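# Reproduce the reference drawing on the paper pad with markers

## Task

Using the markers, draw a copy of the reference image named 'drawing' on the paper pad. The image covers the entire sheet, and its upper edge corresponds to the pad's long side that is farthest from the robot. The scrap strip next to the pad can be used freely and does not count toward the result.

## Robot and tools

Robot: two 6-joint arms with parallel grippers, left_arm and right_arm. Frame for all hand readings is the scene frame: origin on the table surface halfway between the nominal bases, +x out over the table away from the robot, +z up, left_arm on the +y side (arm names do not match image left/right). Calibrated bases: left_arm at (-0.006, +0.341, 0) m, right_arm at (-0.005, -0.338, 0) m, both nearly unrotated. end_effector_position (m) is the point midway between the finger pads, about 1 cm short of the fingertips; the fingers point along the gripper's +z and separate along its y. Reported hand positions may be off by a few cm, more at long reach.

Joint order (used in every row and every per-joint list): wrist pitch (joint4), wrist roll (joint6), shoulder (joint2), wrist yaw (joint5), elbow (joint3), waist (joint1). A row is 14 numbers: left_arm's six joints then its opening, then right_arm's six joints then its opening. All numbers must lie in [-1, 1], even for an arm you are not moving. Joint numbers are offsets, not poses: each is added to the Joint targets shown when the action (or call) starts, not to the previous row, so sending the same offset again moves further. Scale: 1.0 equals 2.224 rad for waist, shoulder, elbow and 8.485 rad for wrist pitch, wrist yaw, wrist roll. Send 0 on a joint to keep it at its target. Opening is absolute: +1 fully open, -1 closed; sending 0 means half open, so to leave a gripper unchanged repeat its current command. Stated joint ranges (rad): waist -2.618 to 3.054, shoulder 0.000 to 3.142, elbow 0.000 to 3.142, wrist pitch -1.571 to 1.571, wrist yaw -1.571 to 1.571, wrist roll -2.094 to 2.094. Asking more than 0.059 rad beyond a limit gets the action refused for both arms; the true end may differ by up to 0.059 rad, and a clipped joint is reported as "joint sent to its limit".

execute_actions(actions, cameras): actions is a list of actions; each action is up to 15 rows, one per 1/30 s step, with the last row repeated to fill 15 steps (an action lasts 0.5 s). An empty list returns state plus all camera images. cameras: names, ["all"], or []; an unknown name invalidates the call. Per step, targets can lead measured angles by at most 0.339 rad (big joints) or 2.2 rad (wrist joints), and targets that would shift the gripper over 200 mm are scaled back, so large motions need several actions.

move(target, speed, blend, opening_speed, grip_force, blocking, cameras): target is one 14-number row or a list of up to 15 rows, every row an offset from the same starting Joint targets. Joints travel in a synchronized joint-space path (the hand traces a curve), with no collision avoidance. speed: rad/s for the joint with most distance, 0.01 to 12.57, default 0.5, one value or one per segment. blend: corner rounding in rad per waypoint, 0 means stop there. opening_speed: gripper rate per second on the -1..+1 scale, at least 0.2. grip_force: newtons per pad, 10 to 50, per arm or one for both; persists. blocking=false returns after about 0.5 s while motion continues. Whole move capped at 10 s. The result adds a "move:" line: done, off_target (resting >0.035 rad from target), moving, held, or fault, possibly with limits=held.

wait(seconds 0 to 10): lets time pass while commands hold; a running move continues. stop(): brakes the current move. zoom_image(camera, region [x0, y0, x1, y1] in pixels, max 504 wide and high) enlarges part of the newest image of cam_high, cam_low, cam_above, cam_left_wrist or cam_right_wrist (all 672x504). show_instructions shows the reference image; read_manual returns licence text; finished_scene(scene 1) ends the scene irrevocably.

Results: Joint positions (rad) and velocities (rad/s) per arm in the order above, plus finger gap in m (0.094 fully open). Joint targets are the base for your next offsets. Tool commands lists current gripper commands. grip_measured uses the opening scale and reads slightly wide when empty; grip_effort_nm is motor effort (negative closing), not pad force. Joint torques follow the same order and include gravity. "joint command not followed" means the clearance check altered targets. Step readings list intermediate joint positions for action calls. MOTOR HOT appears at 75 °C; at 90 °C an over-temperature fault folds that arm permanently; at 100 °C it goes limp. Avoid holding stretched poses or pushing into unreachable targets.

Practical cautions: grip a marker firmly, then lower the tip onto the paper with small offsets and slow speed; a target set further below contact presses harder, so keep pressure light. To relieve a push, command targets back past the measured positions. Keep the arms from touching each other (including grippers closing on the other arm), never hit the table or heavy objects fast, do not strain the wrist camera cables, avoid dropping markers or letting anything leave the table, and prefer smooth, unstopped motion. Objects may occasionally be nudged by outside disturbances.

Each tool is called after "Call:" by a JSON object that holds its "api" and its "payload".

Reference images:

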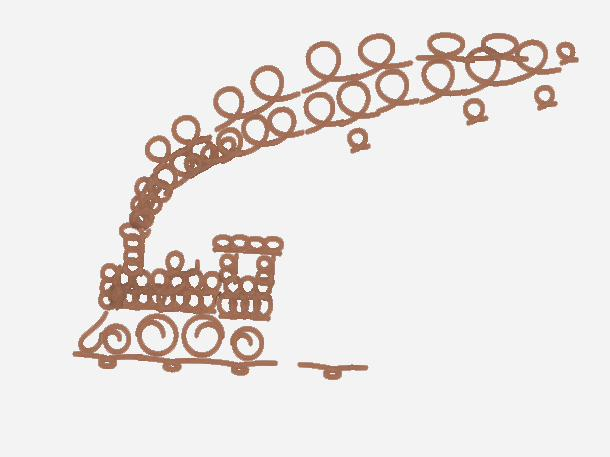

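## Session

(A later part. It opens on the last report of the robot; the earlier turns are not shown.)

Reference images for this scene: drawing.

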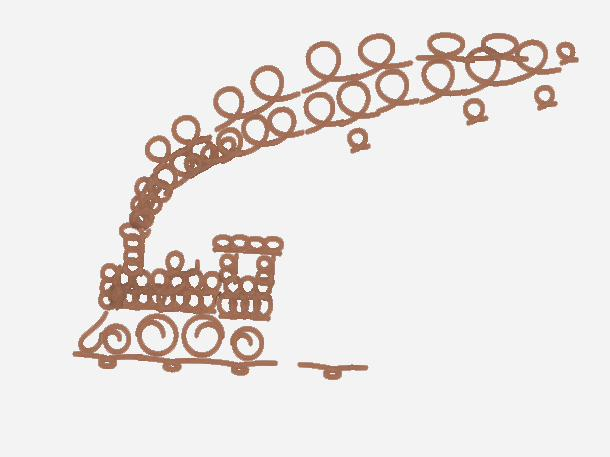

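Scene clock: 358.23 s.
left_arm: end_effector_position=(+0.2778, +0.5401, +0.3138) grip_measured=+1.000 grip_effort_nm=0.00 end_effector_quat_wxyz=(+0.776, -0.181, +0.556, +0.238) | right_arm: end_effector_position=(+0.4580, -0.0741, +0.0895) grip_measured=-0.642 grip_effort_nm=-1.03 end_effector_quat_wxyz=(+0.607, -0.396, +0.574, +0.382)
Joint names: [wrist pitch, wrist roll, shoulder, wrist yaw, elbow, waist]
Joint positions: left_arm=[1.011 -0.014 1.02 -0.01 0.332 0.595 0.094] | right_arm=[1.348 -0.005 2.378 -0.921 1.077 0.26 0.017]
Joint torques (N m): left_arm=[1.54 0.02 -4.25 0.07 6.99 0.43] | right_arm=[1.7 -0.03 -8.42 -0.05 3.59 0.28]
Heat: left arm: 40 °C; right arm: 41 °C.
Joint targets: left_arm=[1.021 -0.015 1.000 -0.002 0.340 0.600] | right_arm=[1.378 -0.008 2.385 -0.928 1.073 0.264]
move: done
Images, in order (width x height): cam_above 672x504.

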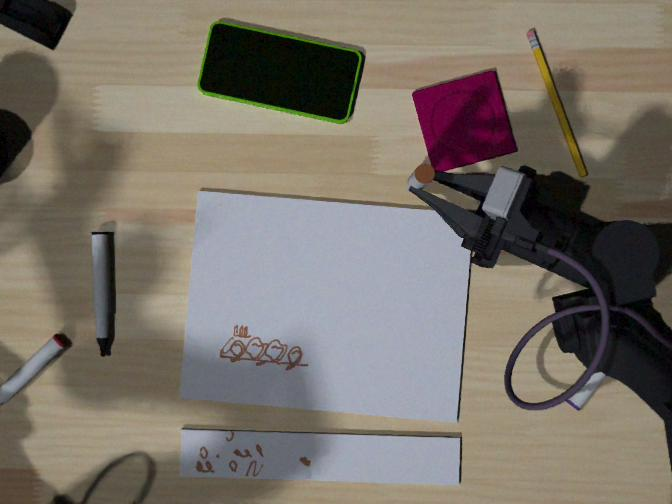

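Call:
{"api": "move", "payload": {"target": [[0,0,0,0,0,0,1,0,0,0,0.001,0,0.01349,-0.9],[0,0,0,0,0,0,1,0,0,0,-0.006,0,0,-0.9]], "speed": [0.3, 0.1]}}

Call:
{"api": "move", "payload": {"target": [[0,0,0,0,0,0,1,0,0,0,-0.001602,0,-0.004008,-0.9],[0,0,0,0,0,0,1,0,0,0,0.000696,0,-0.004008,-0.9],[0,0,0,0,0,0,1,0,0,0,0.001828,0,-0.005364,-0.9],[0,0,0,0,0,0,1,0,0,0,0.001828,0,0.000482,-0.9],[0,0,0,0,0,0,1,0,0,0,0.00459,0,0.001866,-0.9],[0,0,0,0,0,0,1,0,0,0,0.007296,0,0.00514,-0.9],[0,0,0,0,0,0,1,0,0,0,0.008389,0,0.008347,-0.9],[0,0,0,0,0,0,1,0,0,0,0.006091,0,0.008347,-0.9],[0,0,0,0,0,0,1,0,0,0,0.00496,0,0.009703,-0.9],[0,0,0,0,0,0,1,0,0,0,0.00496,0,0.003857,-0.9],[0,0,0,0,0,0,1,0,0,0,0.002533,0,0.002747,-0.9],[0,0,0,0,0,0,1,0,0,0,0,0,0,-0.9],[0,0,0,0,0,0,1,0,0,0,-0.005102,0,-0.007356,-0.9]], "speed": 0.11, "blend": 0.001, "blocking": false}}

Call:
{"api": "wait", "payload": {"seconds": 0.05}}

Call:
{"api": "wait", "payload": {"seconds": 0.05}}

Call:
{"api": "wait", "payload": {"seconds": 0.05}}

Call:
{"api": "wait", "payload": {"seconds": 0.05}}

Call:
{"api": "wait", "payload": {"seconds": 0.05}}

Call:
{"api": "wait", "payload": {"seconds": 0.05}}

Call:
{"api": "wait", "payload": {"seconds": 0.05}}

Call:
{"api": "wait", "payload": {"seconds": 0.05}}

Call:
{"api": "wait", "payload": {"seconds": 0.05}}

Call:
{"api": "wait", "payload": {"seconds": 0.05}}

Call:
{"api": "wait", "payload": {"seconds": 0.05}}

Call:
{"api": "wait", "payload": {"seconds": 0.05}}

Call:
{"api": "wait", "payload": {"seconds": 0.05}}

Call:
{"api": "wait", "payload": {"seconds": 0.05}}

Call:
{"api": "wait", "payload": {"seconds": 0.05}}

Call:
{"api": "wait", "payload": {"seconds": 0.05}}

Call:
{"api": "wait", "payload": {"seconds": 2}}

Scene clock: 361.90 s.
left_arm: end_effector_position=(+0.2778, +0.5401, +0.3138) grip_measured=+1.000 grip_effort_nm=0.00 end_effector_quat_wxyz=(+0.776, -0.181, +0.556, +0.238) | right_arm: end_effector_position=(+0.4481, -0.0672, +0.0894) grip_measured=-0.642 grip_effort_nm=-1.03 end_effector_quat_wxyz=(+0.596, -0.412, +0.563, +0.397)
Joint names: [wrist pitch, wrist roll, shoulder, wrist yaw, elbow, waist]
Joint positions: left_arm=[1.011 -0.014 1.02 -0.01 0.332 0.595 0.094] | right_arm=[1.348 -0.005 2.378 -0.967 1.077 0.269 0.017]
Joint torques (N m): left_arm=[1.53 -0.01 -4.29 0.09 7.02 0.42] | right_arm=[1.67 -0.03 -8.4 -0.11 3.56 -0.46]
Heat: left arm: 40 °C; right arm: 42 °C.
Joint targets: left_arm=[1.021 -0.015 1.000 -0.002 0.340 0.600] | right_arm=[1.378 -0.008 2.385 -0.979 1.073 0.264]
move: done

Scene clock: 362.40 s.
left_arm: end_effector_position=(+0.2778, +0.5401, +0.3138) grip_measured=+1.000 grip_effort_nm=0.00 end_effector_quat_wxyz=(+0.776, -0.181, +0.556, +0.238) | right_arm: end_effector_position=(+0.4499, -0.0711, +0.0895) grip_measured=-0.642 grip_effort_nm=-1.03 end_effector_quat_wxyz=(+0.597, -0.411, +0.564, +0.396)
Joint names: [wrist pitch, wrist roll, shoulder, wrist yaw, elbow, waist]
Joint positions: left_arm=[1.011 -0.014 1.02 -0.01 0.332 0.595 0.094] | right_arm=[1.349 -0.005 2.378 -0.971 1.077 0.259 0.017]
Joint torques (N m): left_arm=[1.54 0.05 -4.25 0.06 7.1 0.46] | right_arm=[1.67 -0.03 -8.4 0.07 3.55 0.03]
Heat: left arm: 40 °C; right arm: 42 °C.
Joint targets: left_arm=[1.021 -0.015 1.000 -0.002 0.340 0.600] | right_arm=[1.378 -0.008 2.385 -0.964 1.073 0.260]
Tool commands: left_gripper/opening=+1.0 right_gripper/opening=-0.9
move: running; path passed 3 of 13 targets; right_arm: the wrist yaw is farthest, 0.051 rad from its target

Scene clock: 362.47 s.
left_arm: end_effector_position=(+0.2778, +0.5401, +0.3138) grip_measured=+1.000 grip_effort_nm=0.00 end_effector_quat_wxyz=(+0.776, -0.181, +0.556, +0.238) | right_arm: end_effector_position=(+0.4501, -0.0712, +0.0893) grip_measured=-0.642 grip_effort_nm=-1.03 end_effector_quat_wxyz=(+0.598, -0.410, +0.564, +0.396)
Joint names: [wrist pitch, wrist roll, shoulder, wrist yaw, elbow, waist]
Joint positions: left_arm=[1.011 -0.014 1.02 -0.01 0.332 0.595 0.094] | right_arm=[1.349 -0.005 2.378 -0.97 1.077 0.259 0.017]
Joint torques (N m): left_arm=[1.55 0.03 -4.29 0.05 7.09 0.35] | right_arm=[1.67 -0.03 -8.4 0.04 3.56 0.46]
Heat: left arm: 40 °C; right arm: 42 °C.
Joint targets: left_arm=[1.021 -0.015 1.000 -0.002 0.340 0.600] | right_arm=[1.378 -0.008 2.385 -0.961 1.073 0.265]
Tool commands: left_gripper/opening=+1.0 right_gripper/opening=-0.9
earlier move: running; path passed 4 of 13 targets; right_arm: the wrist yaw is farthest, 0.052 rad from its target
wait: 0.07 s; no rest

Scene clock: 362.53 s.
left_arm: end_effector_position=(+0.2778, +0.5401, +0.3138) grip_measured=+1.000 grip_effort_nm=0.00 end_effector_quat_wxyz=(+0.776, -0.181, +0.556, +0.238) | right_arm: end_effector_position=(+0.4506, -0.0714, +0.0893) grip_measured=-0.642 grip_effort_nm=-1.03 end_effector_quat_wxyz=(+0.598, -0.409, +0.565, +0.395)
Joint names: [wrist pitch, wrist roll, shoulder, wrist yaw, elbow, waist]
Joint positions: left_arm=[1.011 -0.014 1.02 -0.01 0.332 0.595 0.094] | right_arm=[1.349 -0.005 2.378 -0.967 1.077 0.259 0.017]
Joint torques (N m): left_arm=[1.58 0.03 -4.3 0.09 7.13 0.44] | right_arm=[1.67 -0.03 -8.42 0.07 3.56 0.54]
Heat: left arm: 40 °C; right arm: 42 °C.
Joint targets: left_arm=[1.021 -0.015 1.000 -0.002 0.340 0.600] | right_arm=[1.378 -0.008 2.385 -0.954 1.073 0.266]
Tool commands: left_gripper/opening=+1.0 right_gripper/opening=-0.9
earlier move: running; path passed 4 of 13 targets; right_arm: the wrist yaw is farthest, 0.055 rad from its target
wait: 0.07 s; no rest

Scene clock: 362.60 s.
left_arm: end_effector_position=(+0.2778, +0.5401, +0.3138) grip_measured=+1.000 grip_effort_nm=0.00 end_effector_quat_wxyz=(+0.776, -0.181, +0.556, +0.238) | right_arm: end_effector_position=(+0.4514, -0.0717, +0.0895) grip_measured=-0.642 grip_effort_nm=-1.03 end_effector_quat_wxyz=(+0.599, -0.408, +0.565, +0.393)
Joint names: [wrist pitch, wrist roll, shoulder, wrist yaw, elbow, waist]
Joint positions: left_arm=[1.011 -0.014 1.02 -0.01 0.332 0.595 0.094] | right_arm=[1.349 -0.005 2.378 -0.962 1.077 0.259 0.017]
Joint torques (N m): left_arm=[1.54 0.06 -4.3 0.06 7.06 0.38] | right_arm=[1.68 -0.03 -8.42 0.06 3.56 0.62]
Heat: left arm: 40 °C; right arm: 42 °C.
Joint targets: left_arm=[1.021 -0.015 1.000 -0.002 0.340 0.600] | right_arm=[1.378 -0.008 2.385 -0.947 1.073 0.267]
Tool commands: left_gripper/opening=+1.0 right_gripper/opening=-0.9
earlier move: running; path passed 4 of 13 targets; right_arm: the wrist yaw is farthest, 0.060 rad from its target
wait: 0.07 s; no rest

Scene clock: 362.67 s.
left_arm: end_effector_position=(+0.2778, +0.5401, +0.3138) grip_measured=+1.000 grip_effort_nm=0.00 end_effector_quat_wxyz=(+0.776, -0.181, +0.556, +0.238) | right_arm: end_effector_position=(+0.4522, -0.0719, +0.0894) grip_measured=-0.642 grip_effort_nm=-1.03 end_effector_quat_wxyz=(+0.600, -0.407, +0.566, +0.392)
Joint names: [wrist pitch, wrist roll, shoulder, wrist yaw, elbow, waist]
Joint positions: left_arm=[1.011 -0.014 1.02 -0.01 0.332 0.595 0.094] | right_arm=[1.349 -0.005 2.378 -0.957 1.077 0.26 0.017]
Joint torques (N m): left_arm=[1.52 0.02 -4.3 0.08 6.9 0.47] | right_arm=[1.68 -0.03 -8.42 0.1 3.56 0.5]
Heat: left arm: 40 °C; right arm: 42 °C.
Joint targets: left_arm=[1.021 -0.015 1.000 -0.002 0.340 0.600] | right_arm=[1.378 -0.008 2.385 -0.940 1.073 0.268]
Tool commands: left_gripper/opening=+1.0 right_gripper/opening=-0.9
earlier move: running; path passed 4 of 13 targets; right_arm: the wrist yaw is farthest, 0.065 rad from its target
wait: 0.07 s; no rest

Scene clock: 362.73 s.
left_arm: end_effector_position=(+0.2778, +0.5401, +0.3138) grip_measured=+1.000 grip_effort_nm=0.00 end_effector_quat_wxyz=(+0.776, -0.181, +0.556, +0.238) | right_arm: end_effector_position=(+0.4525, -0.0711, +0.0894) grip_measured=-0.642 grip_effort_nm=-1.03 end_effector_quat_wxyz=(+0.601, -0.405, +0.567, +0.391)
Joint names: [wrist pitch, wrist roll, shoulder, wrist yaw, elbow, waist]
Joint positions: left_arm=[1.011 -0.014 1.02 -0.01 0.332 0.595 0.094] | right_arm=[1.349 -0.005 2.378 -0.95 1.077 0.263 0.017]
Joint velocities: left_arm=[within noise] | right_arm=[-0.037 -0.066 -0.022 0.125 -0.012 0.046 0.002]
Joint torques (N m): left_arm=[1.55 0.03 -4.03 0.09 7.02 0.34] | right_arm=[1.68 -0.03 -8.42 0.04 3.58 0.47]
Heat: left arm: 40 °C; right arm: 42 °C.
Joint targets: left_arm=[1.021 -0.015 1.000 -0.002 0.340 0.600] | right_arm=[1.378 -0.008 2.385 -0.932 1.073 0.270]
Tool commands: left_gripper/opening=+1.0 right_gripper/opening=-0.9
earlier move: running; path passed 5 of 13 targets; right_arm: the wrist yaw is farthest, 0.072 rad from its target
wait: 0.07 s; no rest

Scene clock: 362.80 s.
left_arm: end_effector_position=(+0.2778, +0.5401, +0.3138) grip_measured=+1.000 grip_effort_nm=0.00 end_effector_quat_wxyz=(+0.776, -0.181, +0.556, +0.238) | right_arm: end_effector_position=(+0.4530, -0.0706, +0.0895) grip_measured=-0.642 grip_effort_nm=-1.03 end_effector_quat_wxyz=(+0.602, -0.404, +0.568, +0.390)
Joint names: [wrist pitch, wrist roll, shoulder, wrist yaw, elbow, waist]
Joint positions: left_arm=[1.011 -0.014 1.02 -0.01 0.332 0.595 0.094] | right_arm=[1.349 -0.005 2.378 -0.944 1.077 0.264 0.017]
Joint torques (N m): left_arm=[1.56 0.02 -4.22 0.06 6.99 0.57] | right_arm=[1.69 -0.03 -8.42 0.06 3.58 0.47]
Heat: left arm: 40 °C; right arm: 42 °C.
Joint targets: left_arm=[1.021 -0.015 1.000 -0.002 0.340 0.600] | right_arm=[1.378 -0.008 2.385 -0.925 1.073 0.273]
Tool commands: left_gripper/opening=+1.0 right_gripper/opening=-0.9
earlier move: running; path passed 5 of 13 targets; right_arm: the wrist yaw is farthest, 0.078 rad from its target
wait: 0.07 s; no rest

Scene clock: 362.87 s.
left_arm: end_effector_position=(+0.2778, +0.5401, +0.3138) grip_measured=+1.000 grip_effort_nm=0.00 end_effector_quat_wxyz=(+0.776, -0.181, +0.556, +0.238) | right_arm: end_effector_position=(+0.4536, -0.0700, +0.0895) grip_measured=-0.642 grip_effort_nm=-1.03 end_effector_quat_wxyz=(+0.603, -0.403, +0.569, +0.388)
Joint names: [wrist pitch, wrist roll, shoulder, wrist yaw, elbow, waist]
Joint positions: left_arm=[1.011 -0.014 1.02 -0.01 0.332 0.595 0.094] | right_arm=[1.349 -0.005 2.378 -0.937 1.077 0.267 0.017]
Joint torques (N m): left_arm=[1.54 0.04 -4.18 0.03 7.04 0.39] | right_arm=[1.68 -0.03 -8.43 0.07 3.58 0.47]
Heat: left arm: 40 °C; right arm: 42 °C.
Joint targets: left_arm=[1.021 -0.015 1.000 -0.002 0.340 0.600] | right_arm=[1.378 -0.008 2.385 -0.918 1.073 0.275]
Tool commands: left_gripper/opening=+1.0 right_gripper/opening=-0.9
earlier move: running; path passed 5 of 13 targets; right_arm: the wrist yaw is farthest, 0.085 rad from its target
wait: 0.07 s; no rest

Scene clock: 362.93 s.
left_arm: end_effector_position=(+0.2778, +0.5401, +0.3138) grip_measured=+1.000 grip_effort_nm=0.00 end_effector_quat_wxyz=(+0.776, -0.181, +0.556, +0.238) | right_arm: end_effector_position=(+0.4541, -0.0693, +0.0896) grip_measured=-0.642 grip_effort_nm=-1.03 end_effector_quat_wxyz=(+0.604, -0.401, +0.570, +0.387)
Joint names: [wrist pitch, wrist roll, shoulder, wrist yaw, elbow, waist]
Joint positions: left_arm=[1.011 -0.014 1.02 -0.01 0.332 0.595 0.094] | right_arm=[1.349 -0.005 2.378 -0.93 1.077 0.269 0.017]
Joint velocities: left_arm=[within noise] | right_arm=[0.066 -0.095 0.002 0.154 -0.002 -0.012 -0.001]
Joint torques (N m): left_arm=[1.57 0.06 -4.37 0.11 6.98 0.44] | right_arm=[1.69 -0.03 -8.42 0.02 3.58 0.9]
Heat: left arm: 40 °C; right arm: 42 °C.
Joint targets: left_arm=[1.021 -0.015 1.000 -0.002 0.340 0.600] | right_arm=[1.378 -0.008 2.385 -0.911 1.073 0.280]
Tool commands: left_gripper/opening=+1.0 right_gripper/opening=-0.9
earlier move: running; path passed 6 of 13 targets; right_arm: the wrist yaw is farthest, 0.092 rad from its target
wait: 0.07 s; no rest

Scene clock: 363.00 s.
left_arm: end_effector_position=(+0.2778, +0.5401, +0.3138) grip_measured=+1.000 grip_effort_nm=0.00 end_effector_quat_wxyz=(+0.776, -0.181, +0.556, +0.238) | right_arm: end_effector_position=(+0.4548, -0.0690, +0.0898) grip_measured=-0.642 grip_effort_nm=-1.03 end_effector_quat_wxyz=(+0.605, -0.400, +0.571, +0.386)
Joint names: [wrist pitch, wrist roll, shoulder, wrist yaw, elbow, waist]
Joint positions: left_arm=[1.011 -0.014 1.02 -0.01 0.332 0.595 0.094] | right_arm=[1.349 -0.005 2.378 -0.924 1.077 0.271 0.017]
Joint torques (N m): left_arm=[1.57 0.08 -4.31 0.08 7.01 0.5] | right_arm=[1.69 -0.03 -8.43 0.07 3.58 0.83]
Heat: left arm: 40 °C; right arm: 42 °C.
Joint targets: left_arm=[1.021 -0.015 1.000 -0.002 0.340 0.600] | right_arm=[1.378 -0.008 2.385 -0.911 1.073 0.282]
Tool commands: left_gripper/opening=+1.0 right_gripper/opening=-0.9
earlier move: running; path passed 7 of 13 targets; right_arm: the wrist yaw is farthest, 0.099 rad from its target
wait: 0.07 s; no rest

Scene clock: 363.07 s.
left_arm: end_effector_position=(+0.2778, +0.5401, +0.3138) grip_measured=+1.000 grip_effort_nm=0.00 end_effector_quat_wxyz=(+0.776, -0.181, +0.556, +0.238) | right_arm: end_effector_position=(+0.4543, -0.0679, +0.0896) grip_measured=-0.642 grip_effort_nm=-1.03 end_effector_quat_wxyz=(+0.604, -0.400, +0.571, +0.386)
Joint names: [wrist pitch, wrist roll, shoulder, wrist yaw, elbow, waist]
Joint positions: left_arm=[1.011 -0.014 1.02 -0.01 0.332 0.595 0.094] | right_arm=[1.349 -0.005 2.378 -0.922 1.077 0.274 0.017]
Joint torques (N m): left_arm=[1.53 0.04 -4.3 0.09 7.05 0.32] | right_arm=[1.69 -0.03 -8.43 0.05 3.58 0.51]
Heat: left arm: 40 °C; right arm: 42 °C.
Joint targets: left_arm=[1.021 -0.015 1.000 -0.002 0.340 0.600] | right_arm=[1.378 -0.008 2.385 -0.918 1.073 0.282]
Tool commands: left_gripper/opening=+1.0 right_gripper/opening=-0.9
earlier move: running; path passed 7 of 13 targets; right_arm: the wrist yaw is farthest, 0.100 rad from its target
wait: 0.07 s; no rest

Scene clock: 363.13 s.
left_arm: end_effector_position=(+0.2778, +0.5401, +0.3138) grip_measured=+1.000 grip_effort_nm=0.00 end_effector_quat_wxyz=(+0.776, -0.181, +0.556, +0.238) | right_arm: end_effector_position=(+0.4538, -0.0670, +0.0896) grip_measured=-0.642 grip_effort_nm=-1.03 end_effector_quat_wxyz=(+0.604, -0.401, +0.570, +0.387)
Joint names: [wrist pitch, wrist roll, shoulder, wrist yaw, elbow, waist]
Joint positions: left_arm=[1.011 -0.014 1.02 -0.01 0.332 0.595 0.094] | right_arm=[1.349 -0.005 2.378 -0.922 1.077 0.275 0.017]
Joint torques (N m): left_arm=[1.54 0.07 -4.31 0.09 7.01 0.38] | right_arm=[1.69 -0.03 -8.43 -0.02 3.58 0.44]
Heat: left arm: 40 °C; right arm: 42 °C.
Joint targets: left_arm=[1.021 -0.015 1.000 -0.002 0.340 0.600] | right_arm=[1.378 -0.008 2.385 -0.926 1.073 0.282]
Tool commands: left_gripper/opening=+1.0 right_gripper/opening=-0.9
earlier move: running; path passed 7 of 13 targets; right_arm: the wrist yaw is farthest, 0.100 rad from its target
wait: 0.07 s; no rest

Scene clock: 363.20 s.
left_arm: end_effector_position=(+0.2778, +0.5401, +0.3138) grip_measured=+1.000 grip_effort_nm=0.00 end_effector_quat_wxyz=(+0.776, -0.181, +0.556, +0.238) | right_arm: end_effector_position=(+0.4535, -0.0665, +0.0896) grip_measured=-0.642 grip_effort_nm=-1.03 end_effector_quat_wxyz=(+0.604, -0.401, +0.570, +0.387)
Joint names: [wrist pitch, wrist roll, shoulder, wrist yaw, elbow, waist]
Joint positions: left_arm=[1.011 -0.014 1.02 -0.01 0.332 0.595 0.094] | right_arm=[1.349 -0.005 2.378 -0.922 1.077 0.277 0.017]
Joint torques (N m): left_arm=[1.56 0.05 -4.22 0.09 6.9 0.34] | right_arm=[1.69 -0.03 -8.43 -0.09 3.58 0.46]
Heat: left arm: 40 °C; right arm: 42 °C.
Joint targets: left_arm=[1.021 -0.015 1.000 -0.002 0.340 0.600] | right_arm=[1.378 -0.008 2.385 -0.933 1.073 0.284]
Tool commands: left_gripper/opening=+1.0 right_gripper/opening=-0.9
earlier move: running; path passed 8 of 13 targets; right_arm: the wrist yaw is farthest, 0.100 rad from its target
wait: 0.07 s; no rest

Scene clock: 363.27 s.
left_arm: end_effector_position=(+0.2778, +0.5401, +0.3138) grip_measured=+1.000 grip_effort_nm=0.00 end_effector_quat_wxyz=(+0.776, -0.181, +0.556, +0.238) | right_arm: end_effector_position=(+0.4530, -0.0659, +0.0896) grip_measured=-0.642 grip_effort_nm=-1.03 end_effector_quat_wxyz=(+0.603, -0.402, +0.570, +0.388)
Joint names: [wrist pitch, wrist roll, shoulder, wrist yaw, elbow, waist]
Joint positions: left_arm=[1.011 -0.014 1.02 -0.01 0.332 0.595 0.094] | right_arm=[1.349 -0.005 2.378 -0.923 1.077 0.278 0.017]
Joint torques (N m): left_arm=[1.54 0.02 -4.34 0.06 7.02 0.43] | right_arm=[1.69 -0.04 -8.43 -0.08 3.58 0.29]
Heat: left arm: 40 °C; right arm: 42 °C.
Joint targets: left_arm=[1.021 -0.015 1.000 -0.002 0.340 0.600] | right_arm=[1.378 -0.008 2.385 -0.937 1.073 0.283]
Tool commands: left_gripper/opening=+1.0 right_gripper/opening=-0.9
earlier move: running; path passed 9 of 13 targets; right_arm: the wrist yaw is farthest, 0.099 rad from its target
wait: 0.07 s; no rest

Scene clock: 363.33 s.
left_arm: end_effector_position=(+0.2778, +0.5401, +0.3138) grip_measured=+1.000 grip_effort_nm=0.00 end_effector_quat_wxyz=(+0.776, -0.181, +0.556, +0.238) | right_arm: end_effector_position=(+0.4528, -0.0659, +0.0896) grip_measured=-0.642 grip_effort_nm=-1.03 end_effector_quat_wxyz=(+0.603, -0.402, +0.569, +0.388)
Joint names: [wrist pitch, wrist roll, shoulder, wrist yaw, elbow, waist]
Joint positions: left_arm=[1.011 -0.014 1.02 -0.01 0.332 0.595 0.094] | right_arm=[1.349 -0.005 2.378 -0.924 1.077 0.278 0.017]
Joint torques (N m): left_arm=[1.57 0.06 -4.31 0.09 6.93 0.38] | right_arm=[1.69 -0.04 -8.42 -0.09 3.58 -0.13]
Heat: left arm: 40 °C; right arm: 42 °C.
Joint targets: left_arm=[1.021 -0.015 1.000 -0.002 0.340 0.600] | right_arm=[1.378 -0.008 2.385 -0.937 1.073 0.276]
Tool commands: left_gripper/opening=+1.0 right_gripper/opening=-0.9
earlier move: running; path passed 9 of 13 targets; right_arm: the wrist yaw is farthest, 0.098 rad from its target
wait: 0.07 s; no rest

Scene clock: 363.40 s.
left_arm: end_effector_position=(+0.2778, +0.5401, +0.3138) grip_measured=+1.000 grip_effort_nm=0.00 end_effector_quat_wxyz=(+0.776, -0.181, +0.556, +0.238) | right_arm: end_effector_position=(+0.4526, -0.0658, +0.0896) grip_measured=-0.642 grip_effort_nm=-1.03 end_effector_quat_wxyz=(+0.603, -0.402, +0.569, +0.388)
Joint names: [wrist pitch, wrist roll, shoulder, wrist yaw, elbow, waist]
Joint positions: left_arm=[1.011 -0.014 1.02 -0.01 0.332 0.595 0.094] | right_arm=[1.349 -0.005 2.378 -0.925 1.077 0.278 0.017]
Joint torques (N m): left_arm=[1.55 0.06 -4.3 0.05 6.98 0.47] | right_arm=[1.69 -0.03 -8.42 -0.09 3.59 -0.53]
Heat: left arm: 40 °C; right arm: 42 °C.
Joint targets: left_arm=[1.021 -0.015 1.000 -0.002 0.340 0.600] | right_arm=[1.378 -0.008 2.385 -0.940 1.073 0.272]
Tool commands: left_gripper/opening=+1.0 right_gripper/opening=-0.9
earlier move: running; path passed 10 of 13 targets; right_arm: the wrist yaw is farthest, 0.097 rad from its target
wait: 0.07 s; no rest

Scene clock: 363.47 s.
left_arm: end_effector_position=(+0.2778, +0.5401, +0.3138) grip_measured=+1.000 grip_effort_nm=0.00 end_effector_quat_wxyz=(+0.776, -0.181, +0.556, +0.238) | right_arm: end_effector_position=(+0.4521, -0.0656, +0.0896) grip_measured=-0.642 grip_effort_nm=-1.03 end_effector_quat_wxyz=(+0.602, -0.403, +0.568, +0.389)
Joint names: [wrist pitch, wrist roll, shoulder, wrist yaw, elbow, waist]
Joint positions: left_arm=[1.011 -0.014 1.02 -0.01 0.332 0.595 0.094] | right_arm=[1.349 -0.005 2.378 -0.928 1.077 0.278 0.017]
Joint torques (N m): left_arm=[1.54 0.05 -4.21 0.09 7.01 0.36] | right_arm=[1.69 -0.03 -8.43 -0.11 3.58 -0.58]
Heat: left arm: 40 °C; right arm: 42 °C.
Joint targets: left_arm=[1.021 -0.015 1.000 -0.002 0.340 0.600] | right_arm=[1.378 -0.008 2.385 -0.948 1.073 0.271]
Tool commands: left_gripper/opening=+1.0 right_gripper/opening=-0.9
earlier move: running; path passed 10 of 13 targets; right_arm: the wrist yaw is farthest, 0.094 rad from its target
wait: 0.07 s; no rest

Scene clock: 364.63 s.
left_arm: end_effector_position=(+0.2778, +0.5401, +0.3138) grip_measured=+1.000 grip_effort_nm=0.00 end_effector_quat_wxyz=(+0.776, -0.181, +0.556, +0.238) | right_arm: end_effector_position=(+0.4448, -0.0715, +0.0890) grip_measured=-0.642 grip_effort_nm=-1.03 end_effector_quat_wxyz=(+0.591, -0.421, +0.557, +0.405)
Joint names: [wrist pitch, wrist roll, shoulder, wrist yaw, elbow, waist]
Joint positions: left_arm=[1.011 -0.014 1.02 -0.01 0.332 0.595 0.094] | right_arm=[1.349 -0.005 2.378 -1.01 1.077 0.253 0.017]
Joint torques (N m): left_arm=[1.57 0.05 -4.31 0.08 7.05 0.53] | right_arm=[1.65 -0.03 -8.39 -0.11 3.52 -0.54]
Heat: left arm: 40 °C; right arm: 42 °C.
Joint targets: left_arm=[1.021 -0.015 1.000 -0.002 0.340 0.600] | right_arm=[1.378 -0.008 2.385 -1.022 1.073 0.247]
Tool commands: left_gripper/opening=+1.0 right_gripper/opening=-0.9
earlier move: done
wait: 1.17 of 2 s (the move ended)

Call:
{"api": "move", "payload": {"target": [0,0,0,0,0,0,1,0,0,0.0018,0,0,0,-0.9], "speed": 0.02}}

Scene clock: 372.20 s.
left_arm: end_effector_position=(+0.2778, +0.5401, +0.3138) grip_measured=+1.000 grip_effort_nm=0.00 end_effector_quat_wxyz=(+0.776, -0.181, +0.556, +0.238) | right_arm: end_effector_position=(+0.4446, -0.0715, +0.0872) grip_measured=-0.642 grip_effort_nm=-1.03 end_effector_quat_wxyz=(+0.589, -0.420, +0.558, +0.406)
Joint names: [wrist pitch, wrist roll, shoulder, wrist yaw, elbow, waist]
Joint positions: left_arm=[1.011 -0.014 1.02 -0.01 0.332 0.595 0.094] | right_arm=[1.35 -0.005 2.382 -1.011 1.077 0.253 0.017]
Joint torques (N m): left_arm=[1.55 0.03 -4.38 0.08 6.97 0.38] | right_arm=[1.65 -0.03 -8.44 -0.1 3.51 -0.53]
Heat: left arm: 40 °C; right arm: 42 °C.
Joint targets: left_arm=[1.021 -0.015 1.000 -0.002 0.340 0.600] | right_arm=[1.378 -0.008 2.389 -1.022 1.073 0.247]
move: done

Call:
{"api": "move", "payload": {"target": [[0,0,0,0,0,0,1,0.001992,0,0,0.017218,0,0.219228,-0.9],[0,0,0,0,0,0,1,0.001992,0,0,0.010147,0,0.205739,-0.9],[0,0,0,0,0,0,1,-0.004726,0,0,0.010147,0,0.205739,-0.9],[0,0,0,0,0,0,1,-0.006152,0,0,0.010147,0,0.205739,-0.9]], "speed": [0.8,0.1,0.15,0.03]}}

Scene clock: 377.23 s.
left_arm: end_effector_position=(+0.2778, +0.5401, +0.3138) grip_measured=+1.000 grip_effort_nm=0.00 end_effector_quat_wxyz=(+0.776, -0.181, +0.556, +0.238) | right_arm: end_effector_position=(+0.2965, +0.1007, +0.0851) grip_measured=-0.642 grip_effort_nm=-1.03 end_effector_quat_wxyz=(+0.500, -0.514, +0.476, +0.509)
Joint names: [wrist pitch, wrist roll, shoulder, wrist yaw, elbow, waist]
Joint positions: left_arm=[1.011 -0.014 1.02 -0.01 0.332 0.595 0.094] | right_arm=[1.335 -0.005 2.382 -0.925 1.077 0.71 0.017]
Joint torques (N m): left_arm=[1.55 0.05 -4.45 0.04 6.9 0.46] | right_arm=[1.35 -0.04 -8.47 -0.1 3.58 -0.4]
Heat: left arm: 40 °C; right arm: 42 °C.
Joint targets: left_arm=[1.021 -0.015 1.000 -0.002 0.340 0.600] | right_arm=[1.326 -0.008 2.389 -0.936 1.073 0.705]
move: done

Call:
{"api": "move", "payload": {"target": [[0,0,0,0,0,0,1,0,0,0,-0.001307,0,-0.003561,-0.9],[0,0,0,0,0,0,1,0,0,0,0.000992,0,-0.003561,-0.9],[0,0,0,0,0,0,1,0,0,0,0.002307,0,-0.005193,-0.9],[0,0,0,0,0,0,1,0,0,0,0.004217,0,0.00389,-0.9],[0,0,0,0,0,0,1,0,0,0,0.006527,0,0.004982,-0.9],[0,0,0,0,0,0,1,0,0,0,0.008588,0,0.007581,-0.9],[0,0,0,0,0,0,1,0,0,0,0.009395,0,0.010314,-0.9],[0,0,0,0,0,0,1,0,0,0,0.007097,0,0.010314,-0.9],[0,0,0,0,0,0,1,0,0,0,0.005781,0,0.011946,-0.9],[0,0,0,0,0,0,1,0,0,0,0.003872,0,0.002864,-0.9],[0,0,0,0,0,0,1,0,0,0,0.001958,0,0.002086,-0.9],[0,0,0,0,0,0,1,0,0,0,0,0,0,-0.9],[0,0,0,0,0,0,1,0,0,0,-0.005185,0,-0.007562,-0.9]], "speed": 0.11, "blend": 0.001}}

Call:
{"api": "move", "payload": {"target": [[0,0,0,0,0,0,1,0,0,0,-0.001307,0,-0.003561,-0.9],[0,0,0,0,0,0,1,0,0,0,0.000992,0,-0.003561,-0.9],[0,0,0,0,0,0,1,0,0,0,0.002307,0,-0.005193,-0.9],[0,0,0,0,0,0,1,0,0,0,0.004217,0,0.00389,-0.9],[0,0,0,0,0,0,1,0,0,0,0.006527,0,0.004982,-0.9],[0,0,0,0,0,0,1,0,0,0,0.008588,0,0.007581,-0.9],[0,0,0,0,0,0,1,0,0,0,0.009395,0,0.010314,-0.9],[0,0,0,0,0,0,1,0,0,0,0.007097,0,0.010314,-0.9],[0,0,0,0,0,0,1,0,0,0,0.005781,0,0.011946,-0.9],[0,0,0,0,0,0,1,0,0,0,0.003872,0,0.002864,-0.9],[0,0,0,0,0,0,1,0,0,0,0.001958,0,0.002086,-0.9],[0,0,0,0,0,0,1,0,0,0,0,0,0,-0.9],[0,0,0,0,0,0,1,0,0,0,-0.004532,0,-0.006651,-0.9]], "speed": 0.11, "blend": 0.001}}

Call:
{"api": "move", "payload": {"target": [[0,0,0,0,0,0,1,0.0083,0,0,0,0,0,-0.9],[0,0,0,0,0,0,1,0.0083,0,0,0,0,-0.18,-0.9]], "speed": [0.2,0.8], "blend": [0.02,0], "cameras": ["cam_above"]}}

Call:
{"api": "zoom_image", "payload": {"camera": "cam_above", "region": [215, 310, 295, 362]}}

Scene clock: 380.57 s.
left_arm: end_effector_position=(+0.2778, +0.5401, +0.3138) grip_measured=+1.000 grip_effort_nm=0.00 end_effector_quat_wxyz=(+0.776, -0.181, +0.556, +0.238) | right_arm: end_effector_position=(+0.2958, +0.0957, +0.0848) grip_measured=-0.642 grip_effort_nm=-1.03 end_effector_quat_wxyz=(+0.493, -0.521, +0.470, +0.515)
Joint names: [wrist pitch, wrist roll, shoulder, wrist yaw, elbow, waist]
Joint positions: left_arm=[1.011 -0.014 1.02 -0.01 0.332 0.595 0.094] | right_arm=[1.334 -0.005 2.382 -0.966 1.077 0.694 0.017]
Joint torques (N m): left_arm=[1.52 0.08 -4.23 0.06 7.02 0.29] | right_arm=[1.33 -0.03 -8.44 -0.12 3.55 -0.54]
Heat: left arm: 41 °C; right arm: 42 °C.
Joint targets: left_arm=[1.021 -0.015 1.000 -0.002 0.340 0.600] | right_arm=[1.326 -0.008 2.389 -0.980 1.073 0.688]
move: done

Scene clock: 383.13 s.
left_arm: end_effector_position=(+0.2778, +0.5401, +0.3138) grip_measured=+1.000 grip_effort_nm=0.00 end_effector_quat_wxyz=(+0.776, -0.181, +0.556, +0.238) | right_arm: end_effector_position=(+0.2953, +0.0906, +0.0847) grip_measured=-0.642 grip_effort_nm=-1.03 end_effector_quat_wxyz=(-0.487, +0.527, -0.464, -0.521)
Joint names: [wrist pitch, wrist roll, shoulder, wrist yaw, elbow, waist]
Joint positions: left_arm=[1.011 -0.014 1.02 -0.01 0.332 0.595 0.094] | right_arm=[1.334 -0.005 2.382 -1.005 1.077 0.679 0.017]
Joint torques (N m): left_arm=[1.53 0.06 -4.26 0.09 7.05 0.49] | right_arm=[1.32 -0.03 -8.43 -0.12 3.52 -0.54]
Heat: left arm: 41 °C; right arm: 41 °C.
Joint targets: left_arm=[1.021 -0.015 1.000 -0.002 0.340 0.600] | right_arm=[1.326 -0.008 2.389 -1.019 1.073 0.673]
move: done

Scene clock: 384.77 s.
left_arm: end_effector_position=(+0.2778, +0.5401, +0.3138) grip_measured=+1.000 grip_effort_nm=0.00 end_effector_quat_wxyz=(+0.776, -0.181, +0.556, +0.238) | right_arm: end_effector_position=(+0.4398, -0.0640, +0.0899) grip_measured=-0.642 grip_effort_nm=-1.03 end_effector_quat_wxyz=(+0.591, -0.427, +0.549, +0.409)
Joint names: [wrist pitch, wrist roll, shoulder, wrist yaw, elbow, waist]
Joint positions: left_arm=[1.011 -0.014 1.02 -0.01 0.332 0.595 0.094] | right_arm=[1.367 -0.005 2.382 -1.012 1.077 0.27 0.017]
Joint torques (N m): left_arm=[1.54 0.06 -4.31 0.04 6.89 0.38] | right_arm=[1.64 -0.04 -8.42 -0.05 3.51 0.23]
Heat: left arm: 41 °C; right arm: 41 °C.
Joint targets: left_arm=[1.021 -0.015 1.000 -0.002 0.340 0.600] | right_arm=[1.396 -0.008 2.389 -1.019 1.073 0.273]
move: done
Images, in order (width x height): cam_above 672x504.

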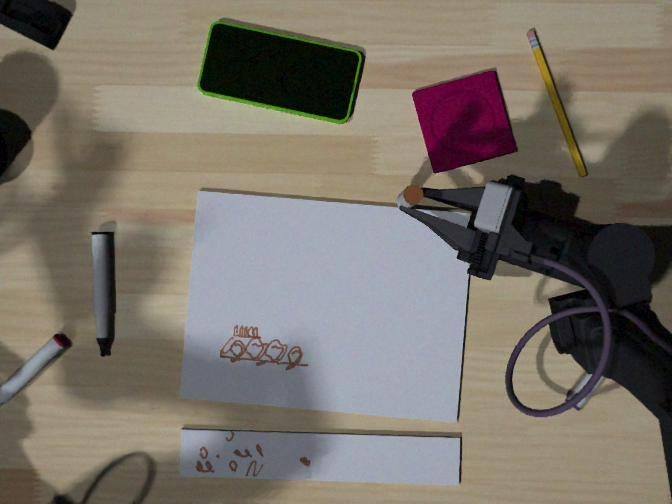

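Scaled by 6.300 from the camera's 672x504 image, which has a finer 960x720 frame.

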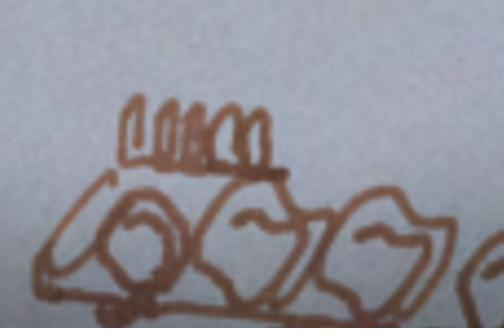

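Call:
{"api": "move", "payload": {"target": [[0,0,0,0,0,0,1,0,0,0,0.00709,0,0.193195,-0.9],[0,0,0,0,0,0,1,0,0,0,0.000019,0,0.179706,-0.9],[0,0,0,0,0,0,1,-0.006871,0,0,0.000019,0,0.179706,-0.9],[0,0,0,0,0,0,1,-0.008415,0,0,0.000019,0,0.179706,-0.9]], "speed": [0.8,0.1,0.15,0.03]}}

Call:
{"api": "move", "payload": {"target": [[0,0,0,0,0,0,1,0,0,0,-0.001118,0,-0.003271,-0.9],[0,0,0,0,0,0,1,0,0,0,0.001181,0,-0.003271,-0.9],[0,0,0,0,0,0,1,0,0,0,0.002659,0,-0.005178,-0.9],[0,0,0,0,0,0,1,0,0,0,0.004875,0,0.005074,-0.9],[0,0,0,0,0,0,1,0,0,0,0.006923,0,0.006031,-0.9],[0,0,0,0,0,0,1,0,0,0,0.008552,0,0.008215,-0.9],[0,0,0,0,0,0,1,0,0,0,0.00917,0,0.010613,-0.9],[0,0,0,0,0,0,1,0,0,0,0.006872,0,0.010613,-0.9],[0,0,0,0,0,0,1,0,0,0,0.005393,0,0.01252,-0.9],[0,0,0,0,0,0,1,0,0,0,0.003178,0,0.002268,-0.9],[0,0,0,0,0,0,1,0,0,0,0.001528,0,0.001632,-0.9],[0,0,0,0,0,0,1,0,0,0,0,0,0,-0.9],[0,0,0,0,0,0,1,-0.000033,0,0,-0.004785,0,-0.00707,-0.9]], "speed": 0.11, "blend": 0.001}}

Call:
{"api": "move", "payload": {"target": [[0,0,0,0,0,0,1,0,0,0,-0.001118,0,-0.003271,-0.9],[0,0,0,0,0,0,1,0,0,0,0.001181,0,-0.003271,-0.9],[0,0,0,0,0,0,1,0,0,0,0.002659,0,-0.005178,-0.9],[0,0,0,0,0,0,1,0,0,0,0.004875,0,0.005074,-0.9],[0,0,0,0,0,0,1,0,0,0,0.006923,0,0.006031,-0.9],[0,0,0,0,0,0,1,0,0,0,0.008552,0,0.008215,-0.9],[0,0,0,0,0,0,1,0,0,0,0.00917,0,0.010613,-0.9],[0,0,0,0,0,0,1,0,0,0,0.006872,0,0.010613,-0.9],[0,0,0,0,0,0,1,0,0,0,0.005393,0,0.01252,-0.9],[0,0,0,0,0,0,1,0,0,0,0.003178,0,0.002268,-0.9],[0,0,0,0,0,0,1,0,0,0,0.001528,0,0.001632,-0.9],[0,0,0,0,0,0,1,0,0,0,0,0,0,-0.9],[0,0,0,0,0,0,1,-0.000033,0,0,-0.004576,0,-0.006811,-0.9]], "speed": 0.11, "blend": 0.001}}

Call:
{"api": "move", "payload": {"target": [[0,0,0,0,0,0,1,0,0,0,-0.001118,0,-0.003271,-0.9],[0,0,0,0,0,0,1,0,0,0,0.001181,0,-0.003271,-0.9],[0,0,0,0,0,0,1,0,0,0,0.002659,0,-0.005178,-0.9],[0,0,0,0,0,0,1,0,0,0,0.004875,0,0.005074,-0.9],[0,0,0,0,0,0,1,0,0,0,0.006923,0,0.006031,-0.9],[0,0,0,0,0,0,1,0,0,0,0.008552,0,0.008215,-0.9],[0,0,0,0,0,0,1,0,0,0,0.00917,0,0.010613,-0.9],[0,0,0,0,0,0,1,0,0,0,0.006872,0,0.010613,-0.9],[0,0,0,0,0,0,1,0,0,0,0.005393,0,0.01252,-0.9],[0,0,0,0,0,0,1,0,0,0,0.003178,0,0.002268,-0.9],[0,0,0,0,0,0,1,0,0,0,0.001528,0,0.001632,-0.9],[0,0,0,0,0,0,1,0,0,0,0,0,0,-0.9],[0,0,0,0,0,0,1,-0.000033,0,0,-0.004754,0,-0.007135,-0.9]], "speed": 0.11, "blend": 0.001}}

Call:
{"api": "move", "payload": {"target": [[0,0,0,0,0,0,1,0,0,0,-0.001118,0,-0.003271,-0.9],[0,0,0,0,0,0,1,0,0,0,0.001181,0,-0.003271,-0.9],[0,0,0,0,0,0,1,0,0,0,0.002659,0,-0.005178,-0.9],[0,0,0,0,0,0,1,0,0,0,0.004875,0,0.005074,-0.9],[0,0,0,0,0,0,1,0,0,0,0.006923,0,0.006031,-0.9],[0,0,0,0,0,0,1,0,0,0,0.008552,0,0.008215,-0.9],[0,0,0,0,0,0,1,0,0,0,0.00917,0,0.010613,-0.9],[0,0,0,0,0,0,1,0,0,0,0.006872,0,0.010613,-0.9],[0,0,0,0,0,0,1,0,0,0,0.005393,0,0.01252,-0.9],[0,0,0,0,0,0,1,0,0,0,0.003178,0,0.002268,-0.9],[0,0,0,0,0,0,1,0,0,0,0.001528,0,0.001632,-0.9],[0,0,0,0,0,0,1,0,0,0,0,0,0,-0.9],[0,0,0,0,0,0,1,-0.000033,0,0,-0.004139,0,-0.006271,-0.9]], "speed": 0.11, "blend": 0.001}}

Call:
{"api": "move", "payload": {"target": [[0,0,0,0,0,0,1,0,0,0,-0.001118,0,-0.003271,-0.9],[0,0,0,0,0,0,1,0,0,0,0.001181,0,-0.003271,-0.9],[0,0,0,0,0,0,1,0,0,0,0.002659,0,-0.005178,-0.9],[0,0,0,0,0,0,1,0,0,0,0.004875,0,0.005074,-0.9],[0,0,0,0,0,0,1,0,0,0,0.006923,0,0.006031,-0.9],[0,0,0,0,0,0,1,0,0,0,0.008552,0,0.008215,-0.9],[0,0,0,0,0,0,1,0,0,0,0.00917,0,0.010613,-0.9],[0,0,0,0,0,0,1,0,0,0,0.006872,0,0.010613,-0.9],[0,0,0,0,0,0,1,0,0,0,0.005393,0,0.01252,-0.9],[0,0,0,0,0,0,1,0,0,0,0.003178,0,0.002268,-0.9],[0,0,0,0,0,0,1,0,0,0,0.001528,0,0.001632,-0.9],[0,0,0,0,0,0,1,0,0,0,0,0,0,-0.9],[0,0,0,0,0,0,1,0,0,0,-0.00305,0,-0.00461,-0.9]], "speed": 0.11, "blend": 0.001}}

Call:
{"api": "move", "payload": {"target": [[0,0,0,0,0,0,1,0.0085,0,0,0,0,0,-0.9],[0,0,0,0,0,0,1,0.0085,0,0,0,0,-0.16,-0.9]], "speed": [0.2,0.8], "blend": [0.02,0], "cameras": ["cam_above"]}}

Call:
{"api": "zoom_image", "payload": {"camera": "cam_above", "region": [215, 310, 315, 375]}}

Scene clock: 391.73 s.
left_arm: end_effector_position=(+0.2778, +0.5401, +0.3138) grip_measured=+1.000 grip_effort_nm=0.00 end_effector_quat_wxyz=(+0.776, -0.181, +0.556, +0.238) | right_arm: end_effector_position=(+0.2957, +0.0899, +0.0847) grip_measured=-0.642 grip_effort_nm=-1.03 end_effector_quat_wxyz=(-0.487, +0.527, -0.463, -0.521)
Joint names: [wrist pitch, wrist roll, shoulder, wrist yaw, elbow, waist]
Joint positions: left_arm=[1.011 -0.014 1.02 -0.01 0.332 0.595 0.094] | right_arm=[1.335 -0.005 2.382 -1.008 1.077 0.677 0.017]
Joint torques (N m): left_arm=[1.54 0.08 -4.33 0.09 7.04 0.43] | right_arm=[1.3 -0.03 -8.43 -0.1 3.52 -0.42]
Heat: left arm: 41 °C; right arm: 42 °C.
Joint targets: left_arm=[1.021 -0.015 1.000 -0.002 0.340 0.600] | right_arm=[1.325 -0.008 2.389 -1.018 1.073 0.673]
move: done

Scene clock: 394.23 s.
left_arm: end_effector_position=(+0.2778, +0.5401, +0.3138) grip_measured=+1.000 grip_effort_nm=0.00 end_effector_quat_wxyz=(+0.776, -0.181, +0.556, +0.238) | right_arm: end_effector_position=(+0.2950, +0.0849, +0.0845) grip_measured=-0.642 grip_effort_nm=-1.03 end_effector_quat_wxyz=(-0.480, +0.532, -0.457, -0.526)
Joint names: [wrist pitch, wrist roll, shoulder, wrist yaw, elbow, waist]
Joint positions: left_arm=[1.011 -0.014 1.02 -0.01 0.332 0.595 0.094] | right_arm=[1.334 -0.005 2.382 -1.045 1.077 0.663 0.017]
Joint torques (N m): left_arm=[1.57 0.04 -4.34 0.08 7.01 0.53] | right_arm=[1.29 -0.03 -8.42 -0.11 3.51 -0.54]
Heat: left arm: 41 °C; right arm: 42 °C.
Joint targets: left_arm=[1.021 -0.015 1.000 -0.002 0.340 0.600] | right_arm=[1.325 -0.008 2.389 -1.059 1.073 0.657]
move: done

Scene clock: 396.73 s.
left_arm: end_effector_position=(+0.2778, +0.5401, +0.3138) grip_measured=+1.000 grip_effort_nm=0.00 end_effector_quat_wxyz=(+0.776, -0.181, +0.556, +0.238) | right_arm: end_effector_position=(+0.2946, +0.0794, +0.0842) grip_measured=-0.642 grip_effort_nm=-1.03 end_effector_quat_wxyz=(-0.474, +0.538, -0.451, -0.531)
Joint names: [wrist pitch, wrist roll, shoulder, wrist yaw, elbow, waist]
Joint positions: left_arm=[1.011 -0.014 1.02 -0.01 0.332 0.595 0.094] | right_arm=[1.334 -0.005 2.382 -1.084 1.077 0.648 0.017]
Joint torques (N m): left_arm=[1.52 0.04 -4.14 0.05 7.19 0.49] | right_arm=[1.26 -0.03 -8.4 -0.11 3.47 -0.54]
Heat: left arm: 41 °C; right arm: 41 °C.
Joint targets: left_arm=[1.021 -0.015 1.000 -0.002 0.340 0.600] | right_arm=[1.324 -0.008 2.389 -1.098 1.073 0.642]
move: done

Scene clock: 399.23 s.
left_arm: end_effector_position=(+0.2778, +0.5401, +0.3138) grip_measured=+1.000 grip_effort_nm=0.00 end_effector_quat_wxyz=(+0.776, -0.181, +0.556, +0.238) | right_arm: end_effector_position=(+0.2939, +0.0736, +0.0840) grip_measured=-0.642 grip_effort_nm=-1.03 end_effector_quat_wxyz=(-0.467, +0.544, -0.445, -0.537)
Joint names: [wrist pitch, wrist roll, shoulder, wrist yaw, elbow, waist]
Joint positions: left_arm=[1.011 -0.014 1.02 -0.01 0.332 0.595 0.094] | right_arm=[1.334 -0.005 2.382 -1.124 1.077 0.632 0.017]
Joint torques (N m): left_arm=[1.55 0.02 -4.22 0.07 6.93 0.53] | right_arm=[1.24 -0.03 -8.38 -0.13 3.45 -0.54]
Heat: left arm: 41 °C; right arm: 41 °C.
Joint targets: left_arm=[1.021 -0.015 1.000 -0.002 0.340 0.600] | right_arm=[1.324 -0.008 2.389 -1.138 1.073 0.626]
move: done

Scene clock: 401.70 s.
left_arm: end_effector_position=(+0.2778, +0.5401, +0.3138) grip_measured=+1.000 grip_effort_nm=0.00 end_effector_quat_wxyz=(+0.776, -0.181, +0.556, +0.238) | right_arm: end_effector_position=(+0.2935, +0.0683, +0.0839) grip_measured=-0.642 grip_effort_nm=-1.03 end_effector_quat_wxyz=(-0.462, +0.549, -0.439, -0.541)
Joint names: [wrist pitch, wrist roll, shoulder, wrist yaw, elbow, waist]
Joint positions: left_arm=[1.011 -0.014 1.02 -0.01 0.332 0.595 0.094] | right_arm=[1.334 -0.005 2.382 -1.159 1.077 0.618 0.017]
Joint torques (N m): left_arm=[1.56 0.04 -4.19 0.05 7.05 0.42] | right_arm=[1.22 -0.03 -8.36 -0.12 3.43 -0.54]
Heat: left arm: 41 °C; right arm: 41 °C.
Joint targets: left_arm=[1.021 -0.015 1.000 -0.002 0.340 0.600] | right_arm=[1.324 -0.008 2.389 -1.173 1.073 0.612]
move: done

Scene clock: 404.07 s.
left_arm: end_effector_position=(+0.2778, +0.5401, +0.3138) grip_measured=+1.000 grip_effort_nm=0.00 end_effector_quat_wxyz=(+0.776, -0.181, +0.556, +0.238) | right_arm: end_effector_position=(+0.2930, +0.0643, +0.0837) grip_measured=-0.642 grip_effort_nm=-1.03 end_effector_quat_wxyz=(-0.457, +0.553, -0.435, -0.544)
Joint names: [wrist pitch, wrist roll, shoulder, wrist yaw, elbow, waist]
Joint positions: left_arm=[1.011 -0.014 1.02 -0.01 0.332 0.595 0.094] | right_arm=[1.334 -0.005 2.382 -1.185 1.077 0.608 0.017]
Joint torques (N m): left_arm=[1.55 0.04 -4.18 0.07 7.02 0.4] | right_arm=[1.21 -0.03 -8.35 -0.12 3.43 -0.54]
Heat: left arm: 41 °C; right arm: 41 °C.
Joint targets: left_arm=[1.021 -0.015 1.000 -0.002 0.340 0.600] | right_arm=[1.324 -0.008 2.389 -1.199 1.073 0.602]
move: done

Scene clock: 405.60 s.
left_arm: end_effector_position=(+0.2778, +0.5401, +0.3138) grip_measured=+1.000 grip_effort_nm=0.00 end_effector_quat_wxyz=(+0.776, -0.181, +0.556, +0.238) | right_arm: end_effector_position=(+0.4152, -0.0680, +0.0884) grip_measured=-0.642 grip_effort_nm=-1.03 end_effector_quat_wxyz=(+0.557, -0.472, +0.515, +0.449)
Joint names: [wrist pitch, wrist roll, shoulder, wrist yaw, elbow, waist]
Joint positions: left_arm=[1.011 -0.014 1.02 -0.01 0.332 0.595 0.094] | right_arm=[1.368 -0.005 2.382 -1.193 1.077 0.244 0.017]
Joint torques (N m): left_arm=[1.55 0.04 -4.19 0.08 6.95 0.25] | right_arm=[1.54 -0.03 -8.34 -0.06 3.4 0.16]
Heat: left arm: 41 °C; right arm: 41 °C.
Joint targets: left_arm=[1.021 -0.015 1.000 -0.002 0.340 0.600] | right_arm=[1.396 -0.008 2.389 -1.199 1.073 0.246]
move: done
Images, in order (width x height): cam_above 672x504.

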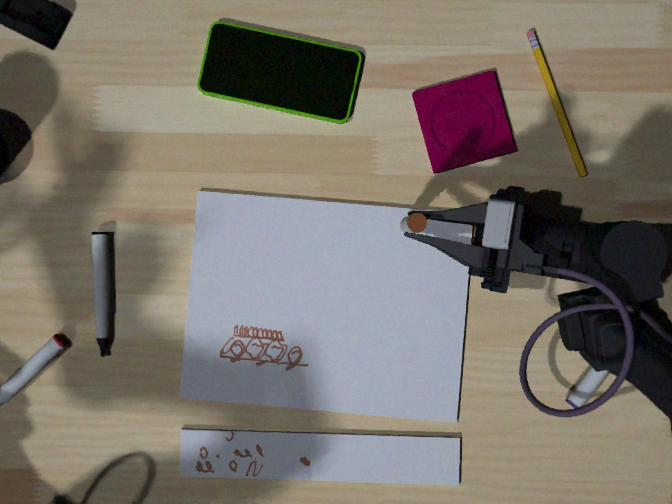

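Scaled by 5.040 from the camera's 672x504 image, which has a finer 960x720 frame.

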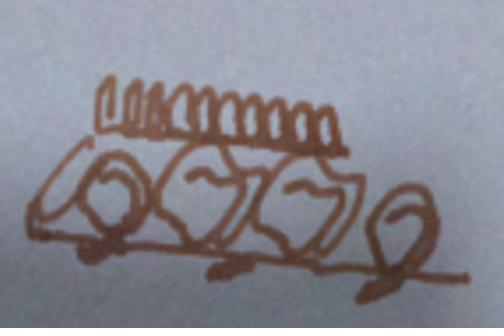

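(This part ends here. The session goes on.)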